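# Seat the wire spool on the rewinder spindle

## Task

Slide the wound wire spool onto the rewinding machine's spindle until it sits fully against the drive disc, with the disc's drive pin passing through one of the spool flange's holes.

## Robot and tools

Robot: two six-joint Piper-type arms, left_arm and right_arm, each ending in a two-finger parallel gripper. Calibrated base placements in the scene frame: left_arm at (-0.003, +0.314, 0) m with quat_wxyz (+1.000, 0, 0, -0.008); right_arm at (-0.044, -0.226, 0) m with quat_wxyz (+1.000, 0, 0, +0.024).

Scene frame: origin at table-top height, halfway between the two nominal bases. +z points up, +x reaches out over the table, and left_arm sits on the +y side. Image left and right do not match arm names. Reported hand positions and orientations use this frame and may be wrong by a few centimetres, more when the arm is stretched far.

Gripper: the fingers extend along the gripper's +z axis and close along its y axis. end_effector_position is the point midway between the finger pads, roughly 5 mm short of the fingertips.

The 14-number row: every moving command is one row of 14 absolute values, always for both arms. First left_arm's six joint angles and its opening, then right_arm's six angles and opening. Joint order for each arm: shoulder (joint2), elbow (joint3), waist (joint1), forearm roll (joint4), wrist pitch (joint5), wrist roll (joint6). Angles are target positions in radians, not offsets. Waist and wrist pitch have signs flipped relative to the URDF, in commands and in all readouts. Ranges (URDF signs): waist -2.618 to 2.618, shoulder 0.000 to 3.140, elbow -2.967 to 0.000, forearm roll -1.745 to 1.745, wrist pitch -1.220 to 1.220, wrist roll -2.094 to 2.094. The true stops may differ by up to 0.014 rad. A target beyond a range end by more than 0.014 rad, and further out than the joint's last reported angle, gets the call rejected; a target past the real stop is clipped there, and the result then prints "joint sent to its limit". Opening runs from -1 (closed) to +1 (fully open, pad gap 0.070 m); a full close needs at least about 1.0 s. Sending 0 is a real command, so to keep a gripper unchanged resend its current value from Tool commands.

Drive limits: joint targets move at most 3 rad/s, reaching that after 0.6 s from rest, with an arm's joints slowed together. Per control step a target may lead the measured angle by at most 0.963 rad, and if a step would shift the gripper over 70 mm, that arm's targets are shrunk toward the current angles. An unfinished motion may need to be commanded again.

Tools:
- execute_actions(actions, cameras): actions is a list of actions; each action is a table of 1 to 15 rows, one row per 1/30 s step, and a shorter table repeats its last row until 15 steps (0.5 s) pass. An empty list returns the full state plus images. cameras: list of names, ["all"], or []; by default images only for an empty list.
- move(target, speed, blend, opening_speed, blocking, cameras): target is one 14-number row or a list of up to 15 rows, all absolute joint targets; the whole path is capped at 10 s and lasts at least 0.5 s. speed in rad/s (0.01 to 3, default 0.5) applies to the joint with the longest travel, one value or one per target. blend in rad rounds intermediate corners. opening_speed (0.2 or more, scale units per second) ramps the finger command. blocking=false returns after about 0.5 s while motion continues; a new move takes over from the current point. Finger changes in later list entries are applied only once everything has come to rest there. The "move:" line reports done, off_target, moving, held or fault, plus limits=held if steps were withheld. Paths do not avoid obstacles or the other arm.
- wait(seconds 0 to 10, cameras): holds the last commands; a running move keeps going.
- stop(cameras): brakes a running move.
- zoom_image(camera, region): camera is cam_high, cam_low, cam_left_wrist or cam_right_wrist (all 896x504); region [x0, y0, x1, y1] in pixels from the top-left, at most 504 by 504, on that camera's latest image.
- read_manual(section): licence texts only.
- finished_scene(scene): scene number 1 or 2; ends the scene irreversibly.

Result lines: Joint positions (per arm, the six joints in the order above, then pad gap in metres); Joint targets (angles currently being driven toward; resend them to hold still); Tool commands; grip_measured (finger opening on the command scale); end_effector_position and end_effector_quat_wxyz; joint torques (total drive output including gravity, with per-arm offset, scale and noise; positive means toward larger numbers); step readings for action calls; motor temperatures. "joint command not followed" means the inter-arm clearance check altered or blocked targets; it does not stop fingers and does not guarantee no contact.

Gripping: at first contact, command roughly 0.05 below the grip_measured value for full force (about 20 N per pad); less margin grips gently. Very thin parts get reduced force. Fast closing can squeeze harder.

Things to avoid: a contact torque of 21.1 N m on waist, shoulder or elbow, or 7.36 N m on the three wrist joints, faults that arm for 10 s; the wrist motors deliver only about 4 N m, so heavy loads can make them sag. Motors heat when holding weight, stretched out, or pushing against something; MOTOR HOT appears at 65 °C and at 80 °C the arm goes limp for 30 to 60 s or more. Do not let the arms hit or squeeze each other, including closing on the other gripper's fingers. Avoid drops, releasing a moving part, slams and hard pushes. Anything falling or left off the table fails the task. Loose objects may get brief external nudges. The spool must stay seated after the robot lets go. Simulation time keeps running while you compose a reply.

Each tool is called after ">>>" as name(argument=value, ...) on one line, values as JSON.

## Session

>>> execute_actions(actions=[])

Scene clock: 0.00 s.
left_arm: end_effector_position=(+0.0846, -0.0637, +0.1483) grip_measured=+0.99 end_effector_quat_wxyz=(+0.388, +0.324, +0.863, -0.002) | right_arm: end_effector_position=(+0.4110, -0.3773, +0.1143) grip_measured=+0.99 end_effector_quat_wxyz=(+0.190, +0.484, +0.854, +0.023)
Joint names: [shoulder, elbow, waist, forearm roll, wrist pitch, wrist roll]
Joint positions: left_arm=[1.761 -1.223 1.741 0.886 -1.138 -1.438 0.07] | right_arm=[1.985 -1.626 0.352 -0.043 -0.915 0.747 0.07]
Joint torques (N m): no reading
Motor temperatures (°C): left_arm=[32 31 36 35 34 29] | right_arm=[38 31 30 33 39 28]
Joint targets: left_arm=[1.761 -1.223 1.741 0.886 -1.138 -1.438] | right_arm=[1.985 -1.626 0.352 -0.043 -0.915 0.747]
Tool commands: left_gripper/opening=+1.0 right_gripper/opening=+1.0

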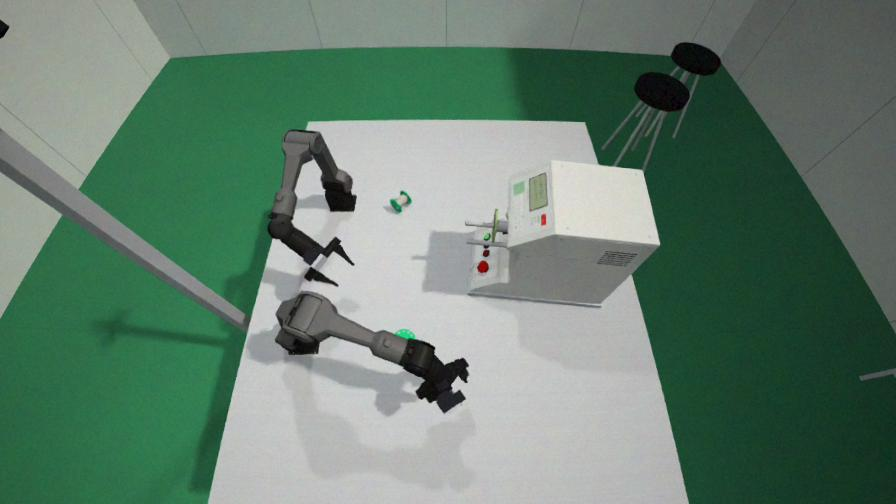

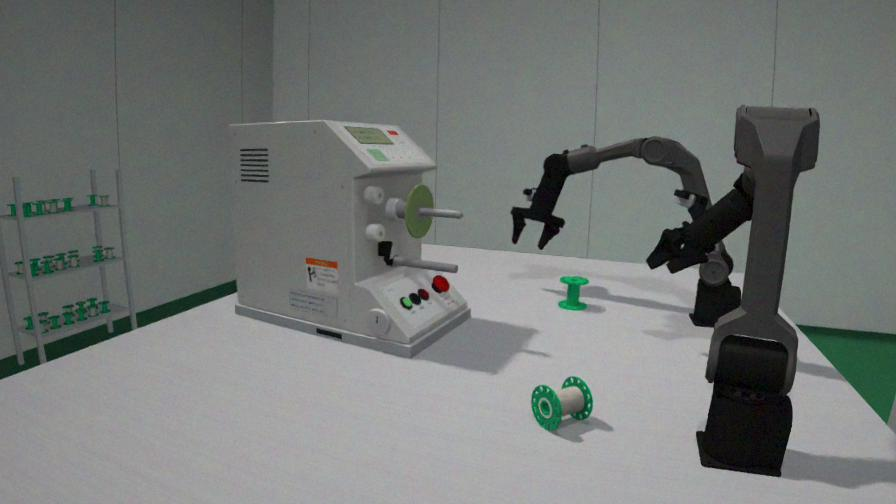

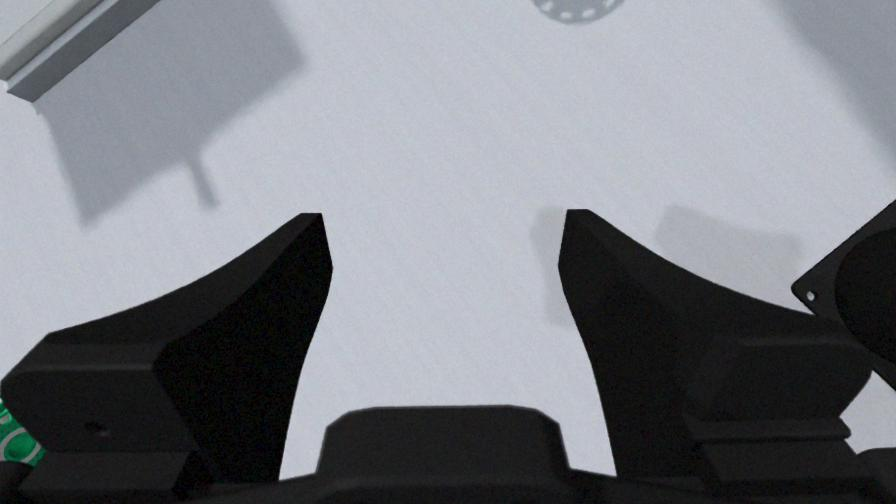

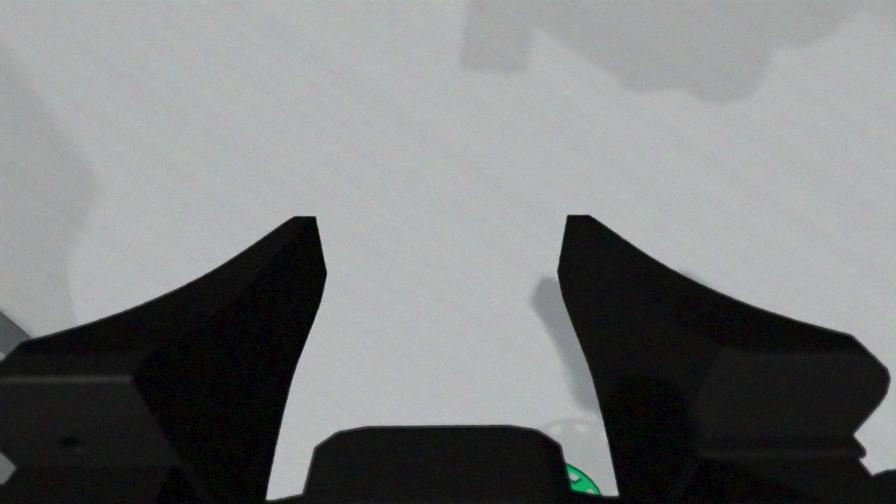

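>>> zoom_image(camera="cam_low", region=[330, 150, 630, 450])

>>> zoom_image(camera="cam_high", region=[360, 150, 680, 360])

>>> zoom_image(camera="cam_low", region=[500, 340, 640, 460])

Scaled by 1.680 from the camera's 896x504 image, which has a finer 1280x720 frame.

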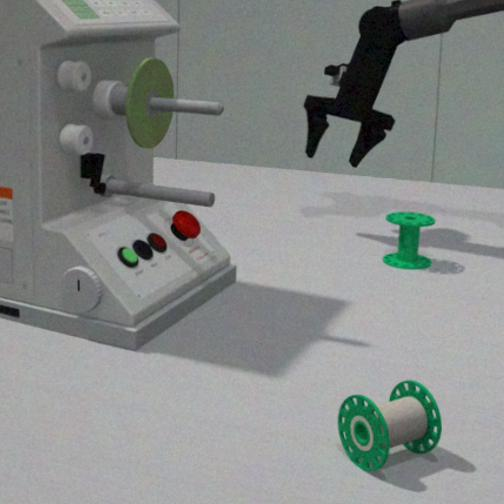

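Scaled by 1.575 from the camera's 896x504 image, which has a finer 1280x720 frame.

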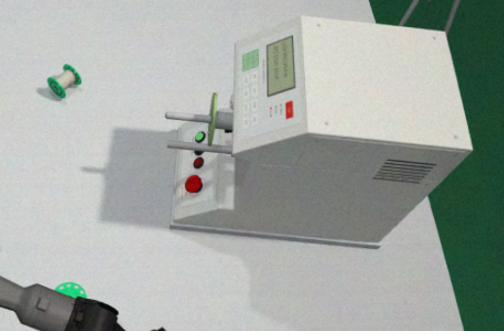

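Scaled by 3.600 from the camera's 896x504 image, which has a finer 1280x720 frame.

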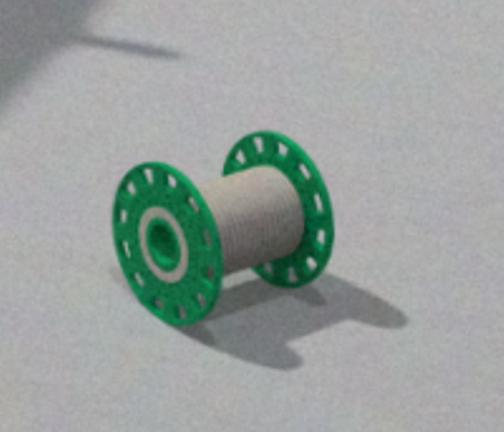

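>>> move(target=[1.26, -0.849, 0.115, 0.0, -1.16, 0.0, 1.0, 1.985, -1.626, 0.352, -0.043, -0.915, 0.747, 1.0], speed=0.9, cameras=["cam_left_wrist", "cam_high"])

Scene clock: 85.00 s.
left_arm: end_effector_position=(+0.2096, +0.2859, +0.1239) grip_measured=+0.99 end_effector_quat_wxyz=(+0.044, +0.065, +0.997, -0.003) | right_arm: end_effector_position=(+0.4110, -0.3773, +0.1143) grip_measured=+0.99 end_effector_quat_wxyz=(+0.190, +0.484, +0.854, +0.023)
Joint names: [shoulder, elbow, waist, forearm roll, wrist pitch, wrist roll]
Joint positions: left_arm=[1.259 -0.849 0.114 0 -1.159 0.001 0.07] | right_arm=[1.985 -1.626 0.352 -0.043 -0.915 0.747 0.07]
Joint torques (N m): left_arm=[-2.58 -5.67 1.15 0.04 0.12 -0.15] | right_arm=[-5.72 -6.05 -0.06 0.06 0.38 -0.03]
Joint targets: left_arm=[1.260 -0.849 0.115 0.000 -1.160 0.000] | right_arm=[1.985 -1.626 0.352 -0.043 -0.915 0.747]
move: done
Images, in order (width x height): cam_high 896x504, cam_left_wrist 896x504.

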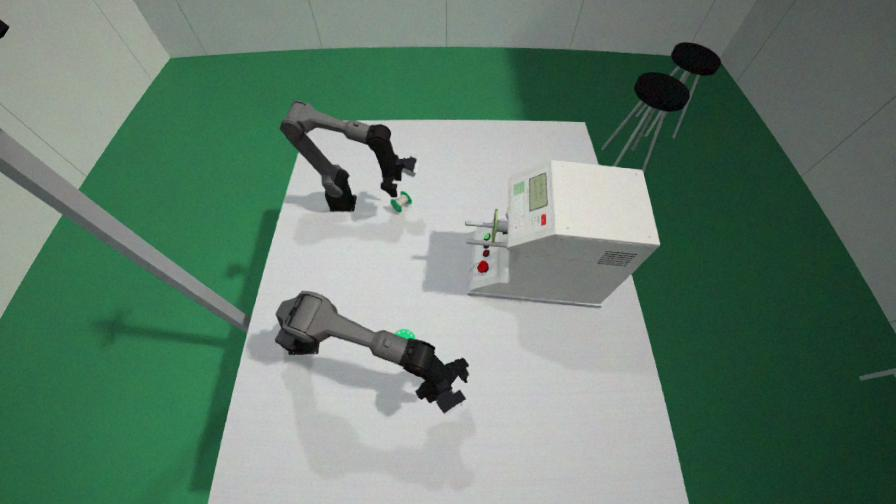

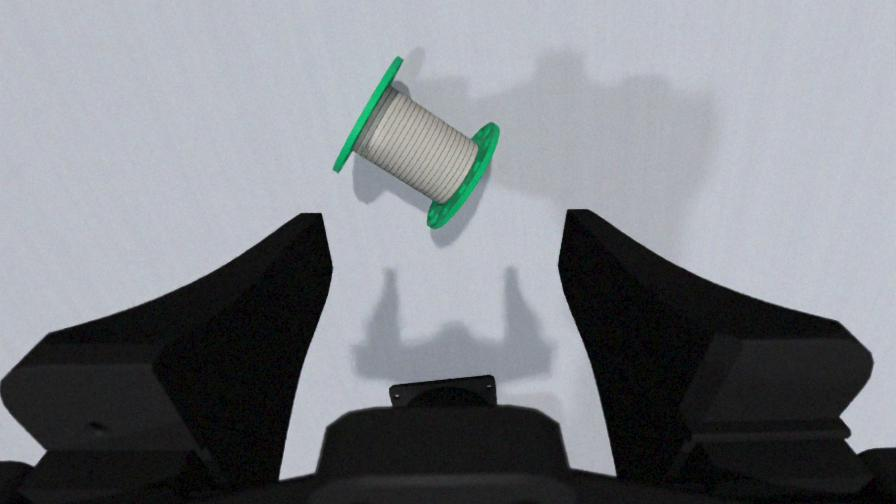

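>>> move(target=[[1.26, -0.849, 0.115, 0.0, -1.16, 0.0, 1.0, 1.463, -0.609, 0.1, 0.0, 0.3, 0.2, 1.0], [1.26, -0.849, 0.115, 0.0, -1.16, 0.0, 1.0, 1.463, -0.609, -0.414, 0.0, 0.941, 0.0, 1.0]], speed=0.9, blend=0.15, cameras=["cam_right_wrist", "cam_low"])

Scene clock: 100.00 s.
left_arm: end_effector_position=(+0.2096, +0.2859, +0.1239) grip_measured=+0.99 end_effector_quat_wxyz=(+0.044, +0.065, +0.997, -0.003) | right_arm: end_effector_position=(+0.3340, -0.0379, +0.2880) grip_measured=+0.99 end_effector_quat_wxyz=(+0.746, -0.147, +0.626, +0.175)
Joint names: [shoulder, elbow, waist, forearm roll, wrist pitch, wrist roll]
Joint positions: left_arm=[1.259 -0.849 0.114 0 -1.159 0.001 0.07] | right_arm=[1.464 -0.609 -0.414 0 0.941 0 0.07]
Joint torques (N m): left_arm=[-1.76 -6.67 1.04 -0.06 0.16 -0.09] | right_arm=[-3.19 -4.08 1.39 0.13 1.08 -0.02]
Joint targets: left_arm=[1.260 -0.849 0.115 0.000 -1.160 0.000] | right_arm=[1.463 -0.609 -0.414 0.000 0.941 0.000]
move: done
Images, in order (width x height): cam_low 896x504, cam_right_wrist 896x504.

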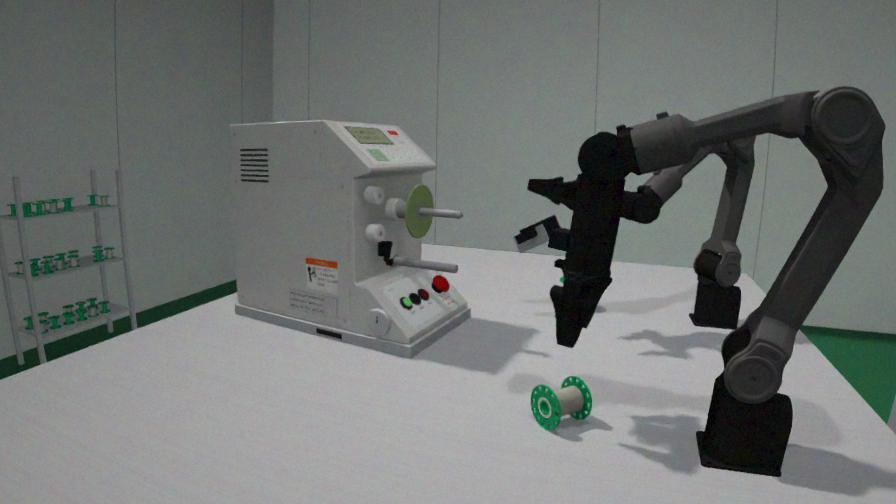

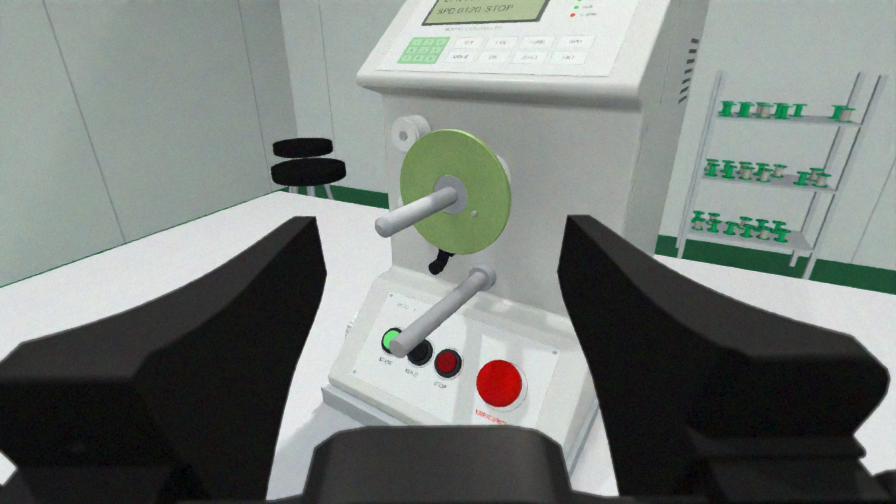

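>>> zoom_image(camera="cam_right_wrist", region=[360, 110, 540, 290])

>>> zoom_image(camera="cam_left_wrist", region=[300, 30, 540, 250])

Scaled by 2.800 from the camera's 896x504 image, which has a finer 1280x720 frame.

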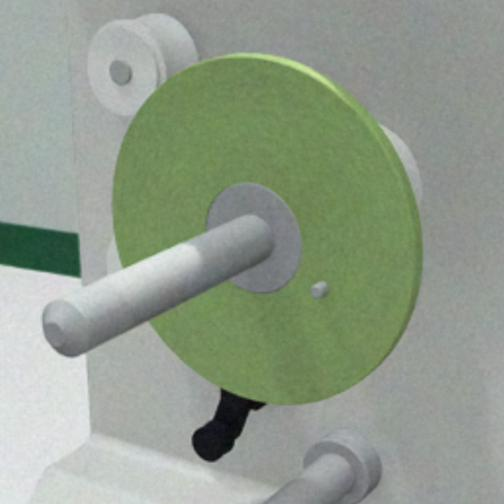

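This scene's latest camera images include none from cam_left_wrist. They are from: cam_low, cam_right_wrist. cam_left_wrist's image comes with the result of a call that names it in "cameras".

>>> zoom_image(camera="cam_low", region=[522, 368, 602, 438])

>>> zoom_image(camera="cam_low", region=[340, 160, 500, 300])

Scaled by 6.300 from the camera's 896x504 image, which has a finer 1280x720 frame.

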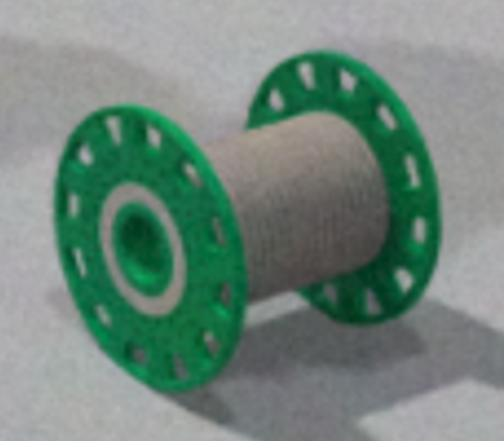

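Scaled by 3.150 from the camera's 896x504 image, which has a finer 1280x720 frame.

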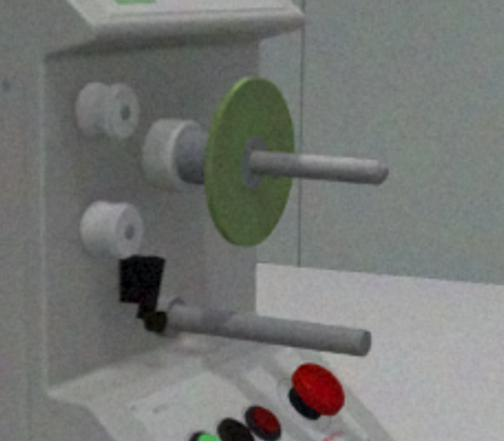

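>>> move(target=[1.214, -0.758, 0.3875, 0.275, -1.134, 1.776, 1.0, 1.463, -0.609, -0.414, 0.0, 0.941, 0.0, 1.0], speed=0.9, cameras=["cam_left_wrist", "cam_high", "cam_low"])

>>> zoom_image(camera="cam_left_wrist", region=[280, 80, 620, 420])

Scene clock: 120.77 s.
left_arm: end_effector_position=(+0.1997, +0.2867, +0.1170) grip_measured=+0.99 end_effector_quat_wxyz=(-0.054, +0.902, +0.411, +0.119) | right_arm: end_effector_position=(+0.3340, -0.0379, +0.2880) grip_measured=+0.99 end_effector_quat_wxyz=(+0.746, -0.147, +0.626, +0.175)
Joint names: [shoulder, elbow, waist, forearm roll, wrist pitch, wrist roll]
Joint positions: left_arm=[1.214 -0.759 0.387 0.275 -1.134 1.776 0.07] | right_arm=[1.464 -0.609 -0.414 0 0.941 0 0.07]
Joint torques (N m): left_arm=[-2.95 -4.89 0.77 0.11 0.12 -0.14] | right_arm=[-2.19 -4.18 0.04 0.09 1.22 -0.06]
Joint targets: left_arm=[1.214 -0.758 0.387 0.275 -1.134 1.776] | right_arm=[1.463 -0.609 -0.414 0.000 0.941 0.000]
move: done
Images, in order (width x height): cam_high 896x504, cam_low 896x504, cam_left_wrist 896x504.

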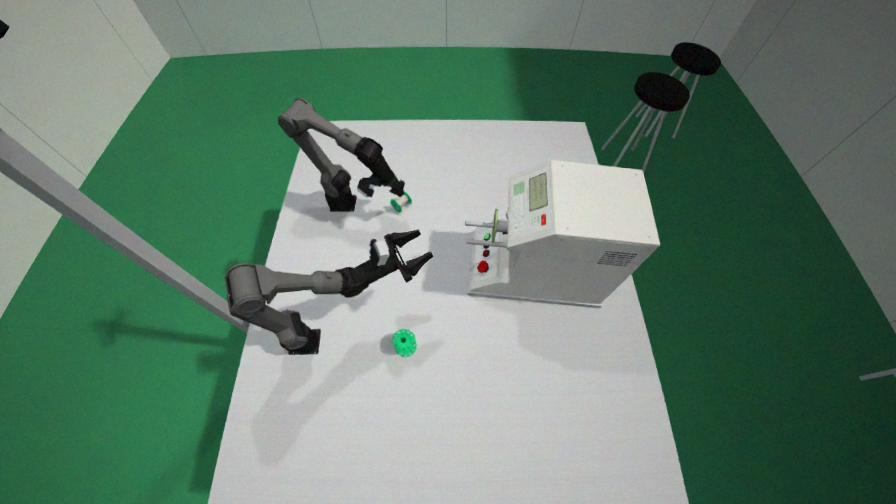

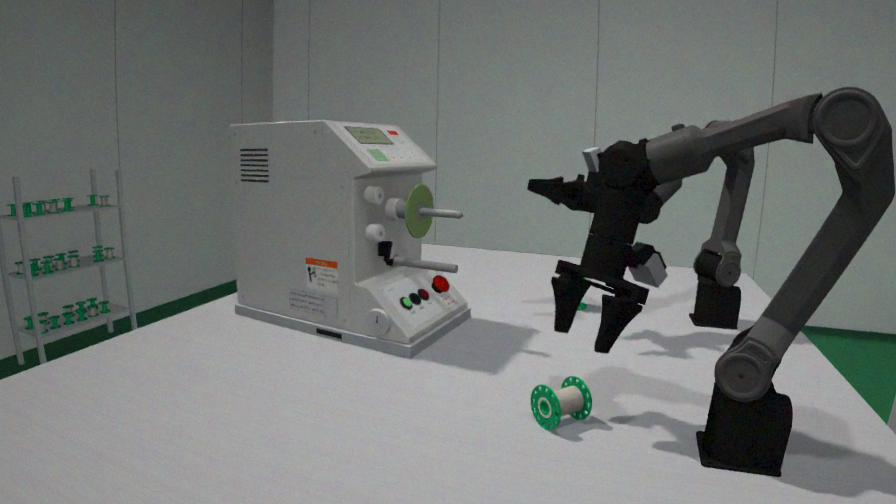

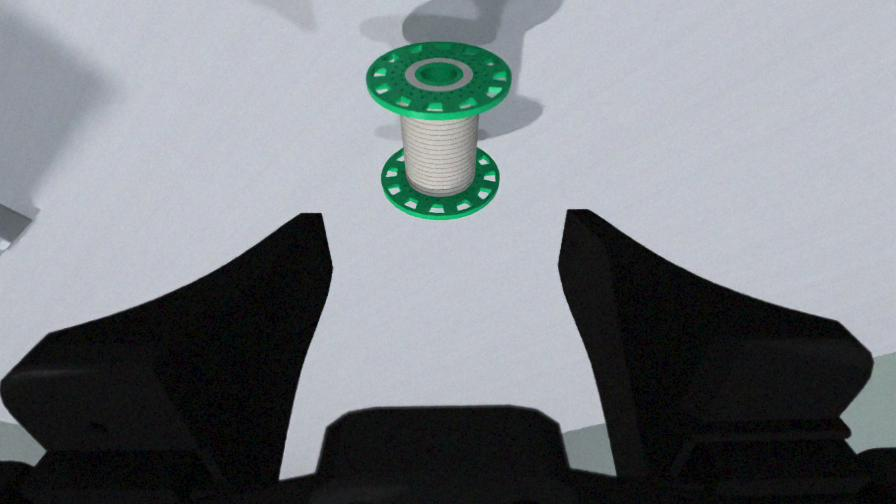

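Scaled by 1.482 from the camera's 896x504 image, which has a finer 1280x720 frame.

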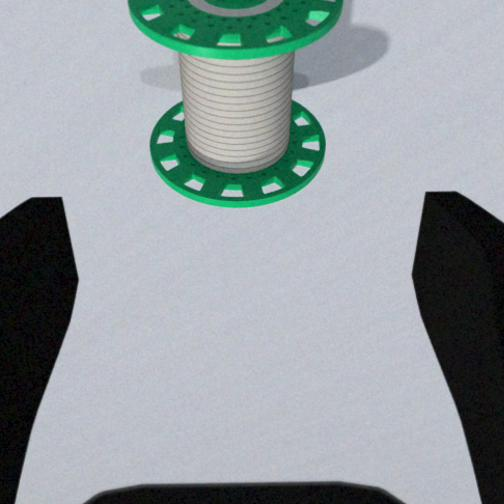

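>>> zoom_image(camera="cam_left_wrist", region=[350, 30, 530, 230])

Scaled by 2.520 from the camera's 896x504 image, which has a finer 1280x720 frame.

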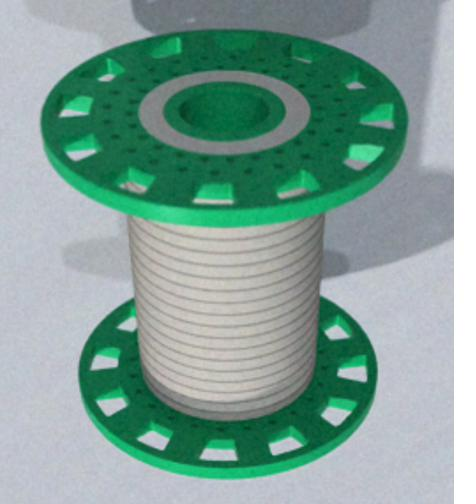

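>>> move(target=[1.335, -0.624, 0.313, 0.318, -0.871, 1.762, 1.0, 1.463, -0.609, -0.414, 0.0, 0.941, 0.0, 1.0], speed=0.4, cameras=["cam_left_wrist", "cam_low"])

>>> zoom_image(camera="cam_left_wrist", region=[290, 40, 600, 350])

Scene clock: 131.60 s.
left_arm: end_effector_position=(+0.2121, +0.2965, +0.0632) grip_measured=+0.99 end_effector_quat_wxyz=(-0.054, +0.902, +0.411, +0.118) | right_arm: end_effector_position=(+0.3340, -0.0379, +0.2880) grip_measured=+0.99 end_effector_quat_wxyz=(+0.746, -0.147, +0.626, +0.175)
Joint names: [shoulder, elbow, waist, forearm roll, wrist pitch, wrist roll]
Joint positions: left_arm=[1.336 -0.623 0.313 0.318 -0.87 1.762 0.07] | right_arm=[1.464 -0.609 -0.414 0 0.941 0 0.07]
Joint torques (N m): left_arm=[-3.06 -6.06 0.29 0.06 -0.01 -0.1] | right_arm=[-2.22 -4.16 0.03 0.04 1.13 -0.11]
Joint targets: left_arm=[1.335 -0.624 0.313 0.318 -0.871 1.762] | right_arm=[1.463 -0.609 -0.414 0.000 0.941 0.000]
move: done
Images, in order (width x height): cam_low 896x504, cam_left_wrist 896x504.

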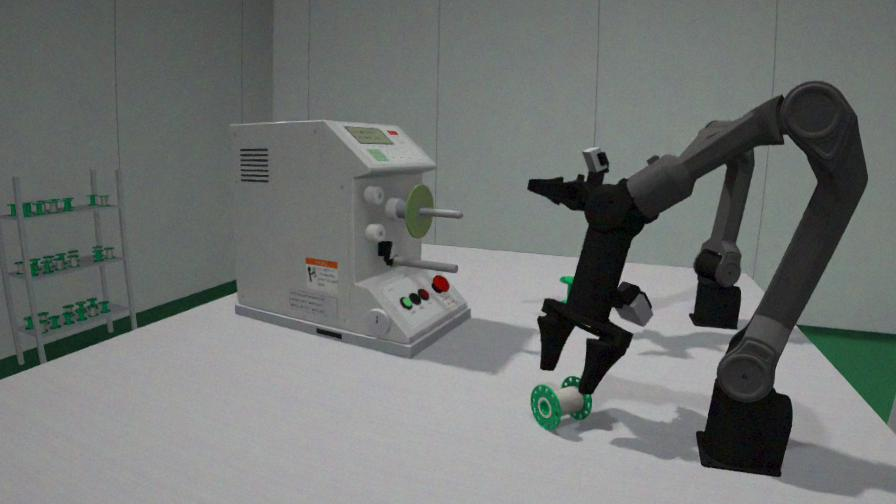

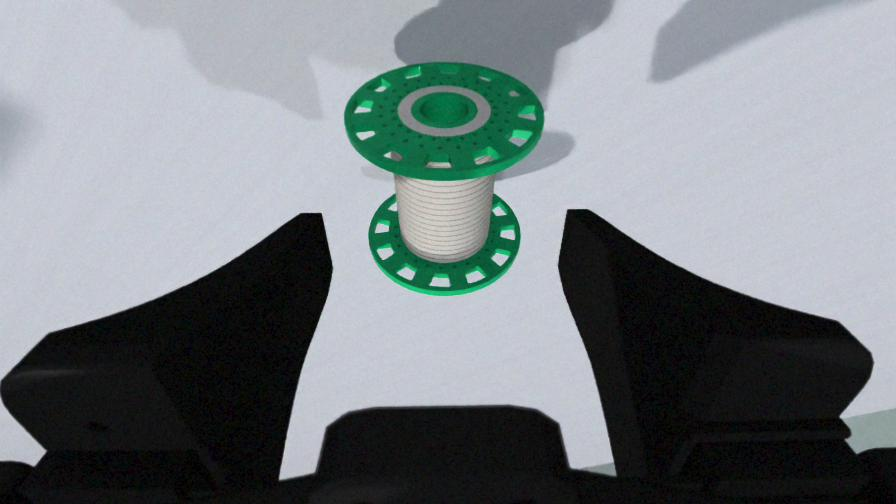

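Scaled by 1.626 from the camera's 896x504 image, which has a finer 1280x720 frame.

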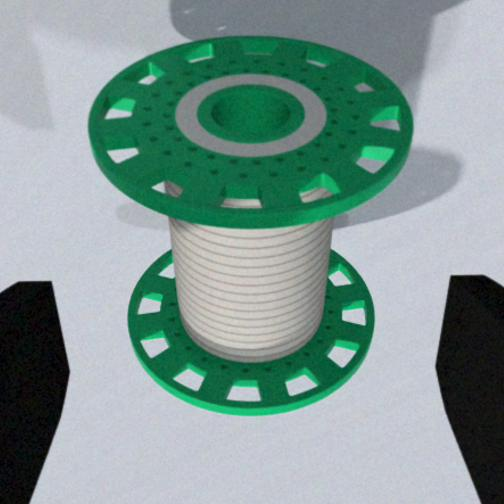

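>>> move(target=[1.4366, -0.5534, 0.2694, 0.3744, -0.6981, 1.7239, 1.0, 1.463, -0.609, -0.414, 0.0, 0.941, 0.0, 1.0], speed=0.25, cameras=["cam_left_wrist", "cam_low"])

>>> zoom_image(camera="cam_left_wrist", region=[270, 90, 620, 440])

>>> zoom_image(camera="cam_low", region=[490, 280, 690, 450])

Scene clock: 136.57 s.
left_arm: end_effector_position=(+0.2182, +0.3033, +0.0297) grip_measured=+0.99 end_effector_quat_wxyz=(-0.054, +0.903, +0.410, +0.118) | right_arm: end_effector_position=(+0.3340, -0.0379, +0.2880) grip_measured=+0.99 end_effector_quat_wxyz=(+0.746, -0.147, +0.626, +0.175)
Joint names: [shoulder, elbow, waist, forearm roll, wrist pitch, wrist roll]
Joint positions: left_arm=[1.438 -0.553 0.269 0.375 -0.698 1.724 0.07] | right_arm=[1.464 -0.609 -0.414 0 0.941 0 0.07]
Joint torques (N m): left_arm=[-3.3 -4.75 0.09 0.01 -0.02 0.03] | right_arm=[-2.22 -4.19 0.06 0.01 1.08 -0.15]
Joint targets: left_arm=[1.437 -0.553 0.269 0.374 -0.698 1.724] | right_arm=[1.463 -0.609 -0.414 0.000 0.941 0.000]
move: done
Images, in order (width x height): cam_low 896x504, cam_left_wrist 896x504.

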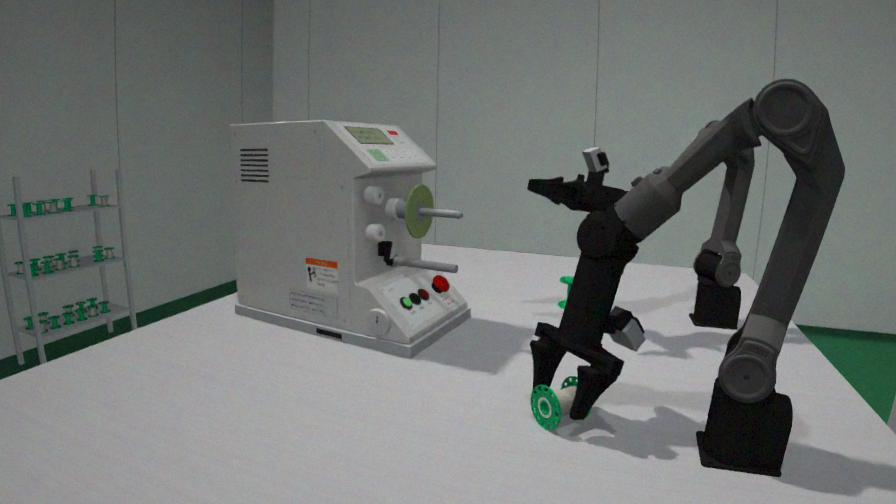

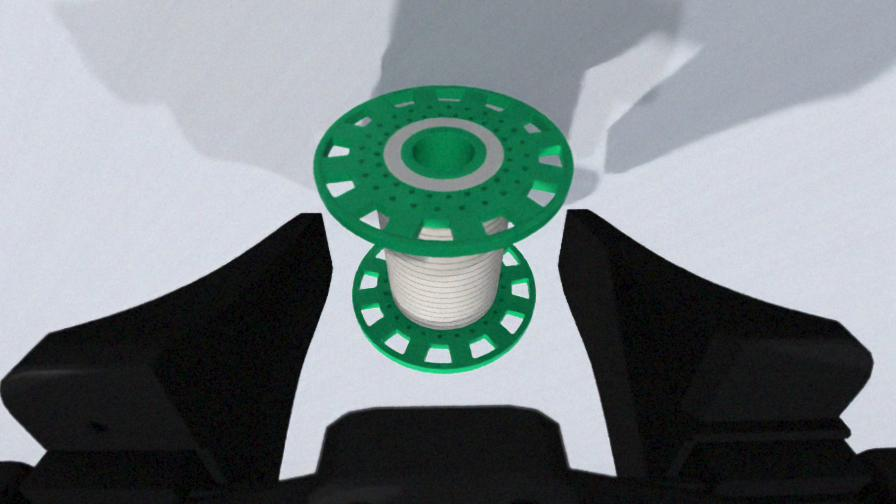

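Scaled by 1.440 from the camera's 896x504 image, which has a finer 1280x720 frame.

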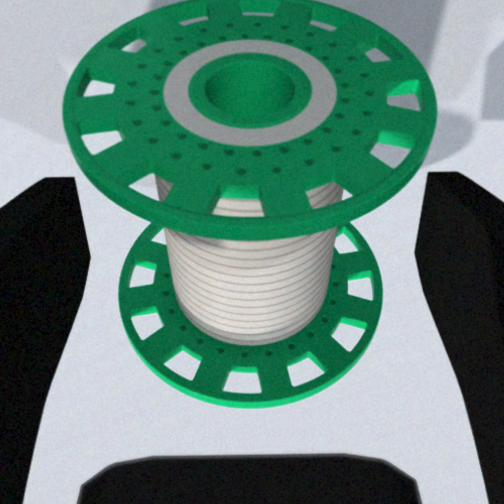

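Scaled by 2.520 from the camera's 896x504 image, which has a finer 1280x720 frame.

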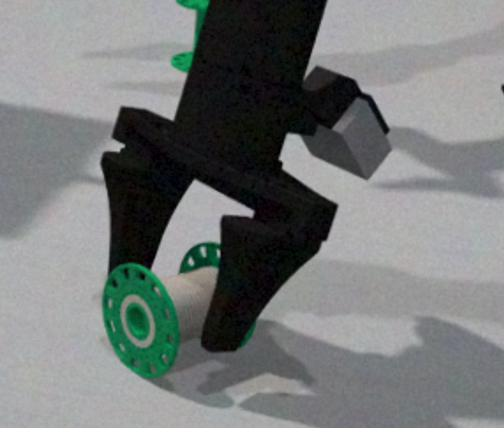

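>>> move(target=[1.4366, -0.5534, 0.2694, 0.3744, -0.6981, 1.7239, -0.12, 1.463, -0.609, -0.414, 0.0, 0.941, 0.0, 1.0], speed=0.25, opening_speed=0.7, cameras=["cam_left_wrist", "cam_low"])

>>> zoom_image(camera="cam_left_wrist", region=[270, 90, 620, 440])

Scene clock: 144.70 s.
left_arm: end_effector_position=(+0.2183, +0.3033, +0.0298) grip_measured=-0.01 end_effector_quat_wxyz=(-0.054, +0.903, +0.410, +0.119) | right_arm: end_effector_position=(+0.3340, -0.0379, +0.2880) grip_measured=+0.99 end_effector_quat_wxyz=(+0.746, -0.147, +0.626, +0.175)
Joint names: [shoulder, elbow, waist, forearm roll, wrist pitch, wrist roll]
Joint positions: left_arm=[1.437 -0.553 0.269 0.375 -0.698 1.724 0.035] | right_arm=[1.464 -0.609 -0.414 0 0.941 0 0.07]
Joint torques (N m): left_arm=[-4.02 -5.32 1.07 0.08 0.08 0.21] | right_arm=[-2.23 -4.21 0.01 -0.02 1.03 -0.14]
Joint targets: left_arm=[1.437 -0.553 0.269 0.374 -0.698 1.724] | right_arm=[1.463 -0.609 -0.414 0.000 0.941 0.000]
move: done
Images, in order (width x height): cam_low 896x504, cam_left_wrist 896x504.

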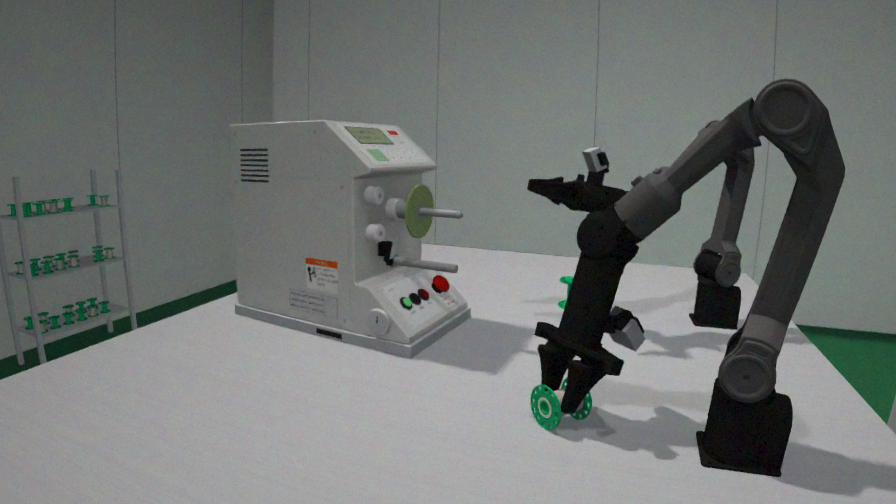

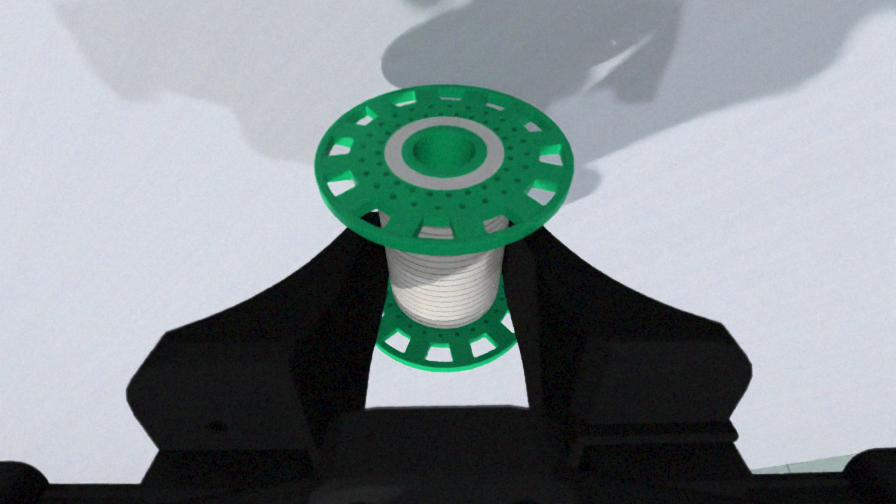

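Scaled by 1.440 from the camera's 896x504 image, which has a finer 1280x720 frame.

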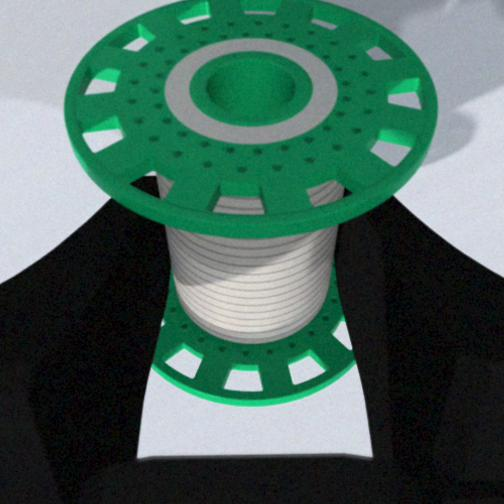

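>>> move(target=[[1.335, -0.624, 0.313, 0.318, -0.871, 1.762, -0.12, 1.463, -0.609, -0.414, 0.0, 0.941, 0.0, 1.0], [1.214, -0.758, 0.3875, 0.275, -1.134, 1.776, -0.12, 1.611, -0.6195, -1.0018, 0.618, 1.107, -1.795, 1.0]], speed=[0.3, 0.8], blend=0.1, cameras=["cam_right_wrist", "cam_high", "cam_left_wrist"])

Scene clock: 190.57 s.
left_arm: end_effector_position=(+0.1998, +0.2869, +0.1171) grip_measured=-0.01 end_effector_quat_wxyz=(-0.054, +0.902, +0.411, +0.119) | right_arm: end_effector_position=(+0.2598, +0.0726, +0.2418) grip_measured=+0.99 end_effector_quat_wxyz=(+0.663, -0.552, +0.383, -0.331)
Joint names: [shoulder, elbow, waist, forearm roll, wrist pitch, wrist roll]
Joint positions: left_arm=[1.214 -0.758 0.387 0.276 -1.134 1.776 0.035] | right_arm=[1.611 -0.619 -1.002 0.618 1.107 -1.795 0.07]
Joint torques (N m): left_arm=[-3.11 -7.47 1 0.18 0.11 0.25] | right_arm=[-2.87 -5.67 1.31 -0.35 1.24 0.01]
Joint targets: left_arm=[1.214 -0.758 0.387 0.275 -1.134 1.776] | right_arm=[1.611 -0.620 -1.002 0.618 1.107 -1.795]
move: done; blend cut to 0.0864 rad at target 1
Images, in order (width x height): cam_high 896x504, cam_left_wrist 896x504, cam_right_wrist 896x504.

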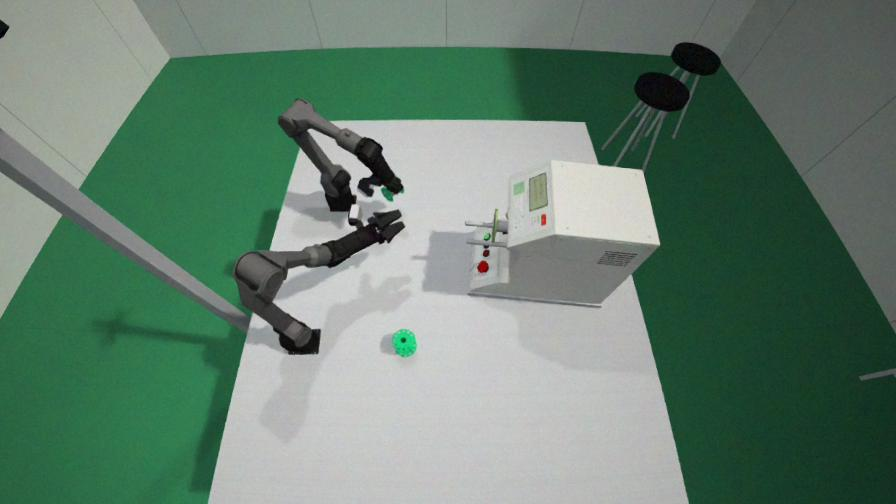

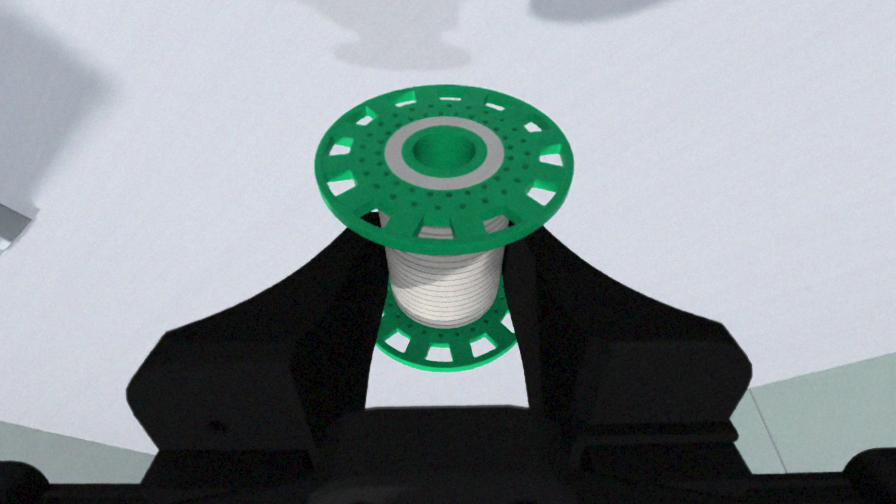

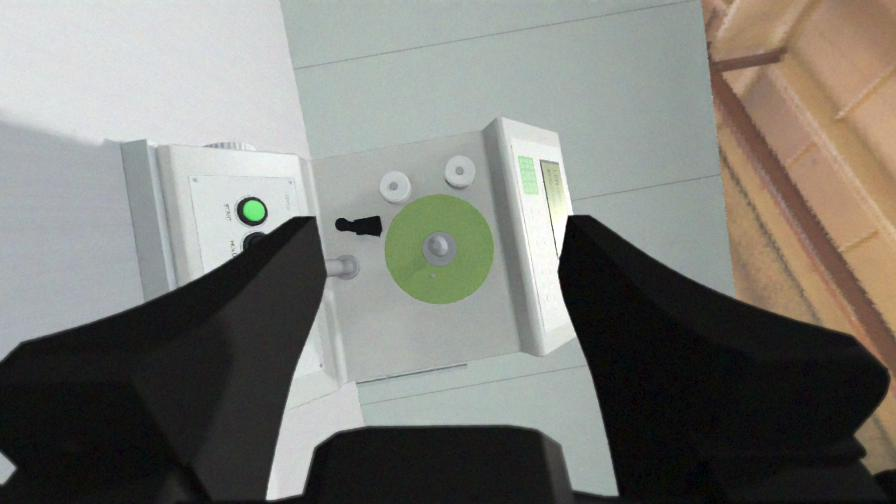

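>>> zoom_image(camera="cam_right_wrist", region=[370, 180, 510, 320])

Scaled by 3.600 from the camera's 896x504 image, which has a finer 1280x720 frame.

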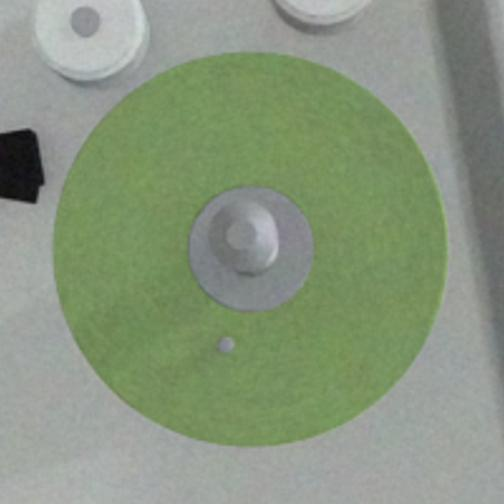

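>>> zoom_image(camera="cam_right_wrist", region=[260, 60, 620, 440])

Scaled by 1.326 from the camera's 896x504 image, which has a finer 1280x720 frame.

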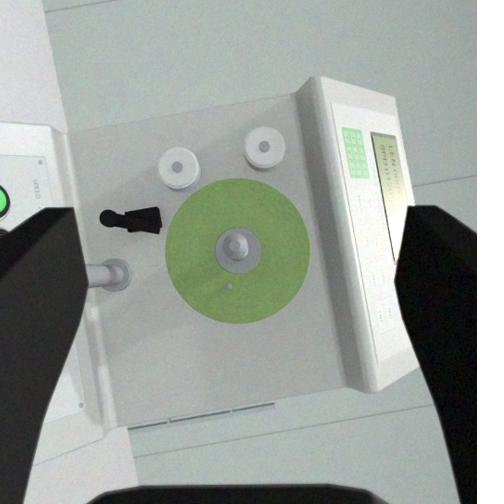

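>>> move(target=[[1.05,-0.85,0.25,1.1,0.3,1.17,-0.12,1.611,-0.6195,-1.0018,0.618,1.107,-1.795,1.0],[1.7388,-1.0862,0.2132,1.5,1.1433,0.5918,-0.12,1.611,-0.6195,-1.0018,0.618,1.107,-1.795,1.0]], speed=0.9, blend=0.15, cameras=["cam_right_wrist", "cam_high"])

Scene clock: 271.70 s.
left_arm: end_effector_position=(+0.3352, +0.0282, +0.2412) grip_measured=+0.00 end_effector_quat_wxyz=(+0.641, +0.763, +0.049, +0.069) | right_arm: end_effector_position=(+0.2598, +0.0726, +0.2418) grip_measured=+0.99 end_effector_quat_wxyz=(+0.663, -0.552, +0.383, -0.331)
Joint names: [shoulder, elbow, waist, forearm roll, wrist pitch, wrist roll]
Joint positions: left_arm=[1.74 -1.086 0.213 1.5 1.143 0.591 0.035] | right_arm=[1.611 -0.619 -1.002 0.618 1.107 -1.795 0.07]
Joint torques (N m): left_arm=[-8.47 -7.89 -0.21 -1.19 0.47 0.16] | right_arm=[-3.82 -5.13 1.22 -0.31 1.08 -0.06]
Joint targets: left_arm=[1.739 -1.086 0.213 1.500 1.143 0.592] | right_arm=[1.611 -0.620 -1.002 0.618 1.107 -1.795]
move: done
Images, in order (width x height): cam_high 896x504, cam_right_wrist 896x504.

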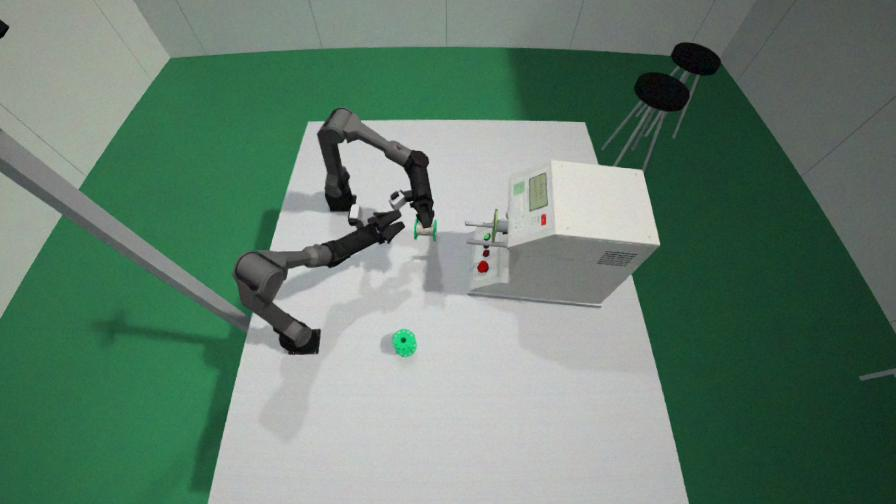

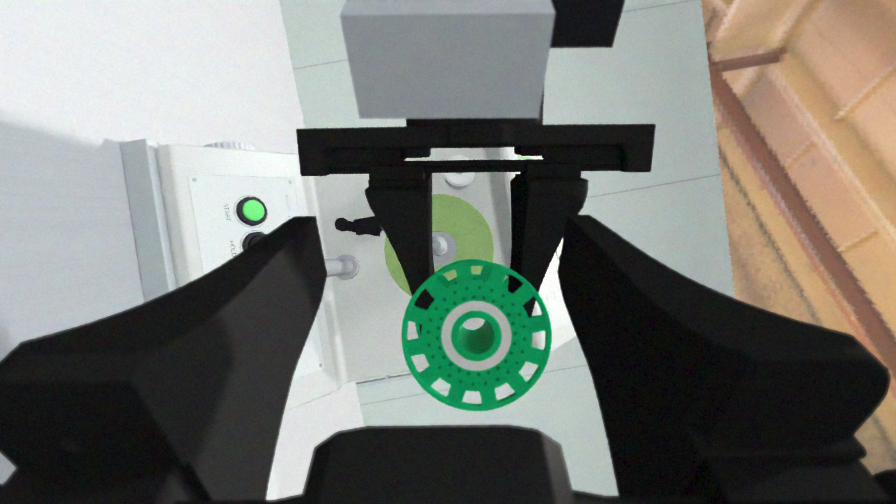

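>>> zoom_image(camera="cam_right_wrist", region=[370, 170, 600, 420])

>>> zoom_image(camera="cam_high", region=[380, 170, 530, 290])

Scaled by 2.016 from the camera's 896x504 image, which has a finer 1280x720 frame.

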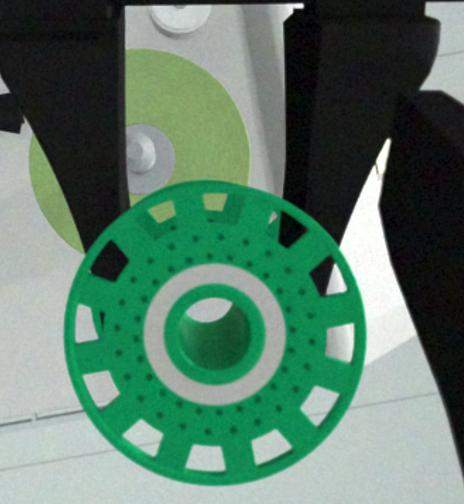

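Scaled by 3.360 from the camera's 896x504 image, which has a finer 1280x720 frame.

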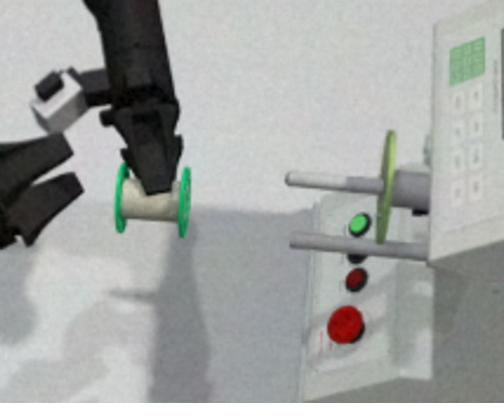

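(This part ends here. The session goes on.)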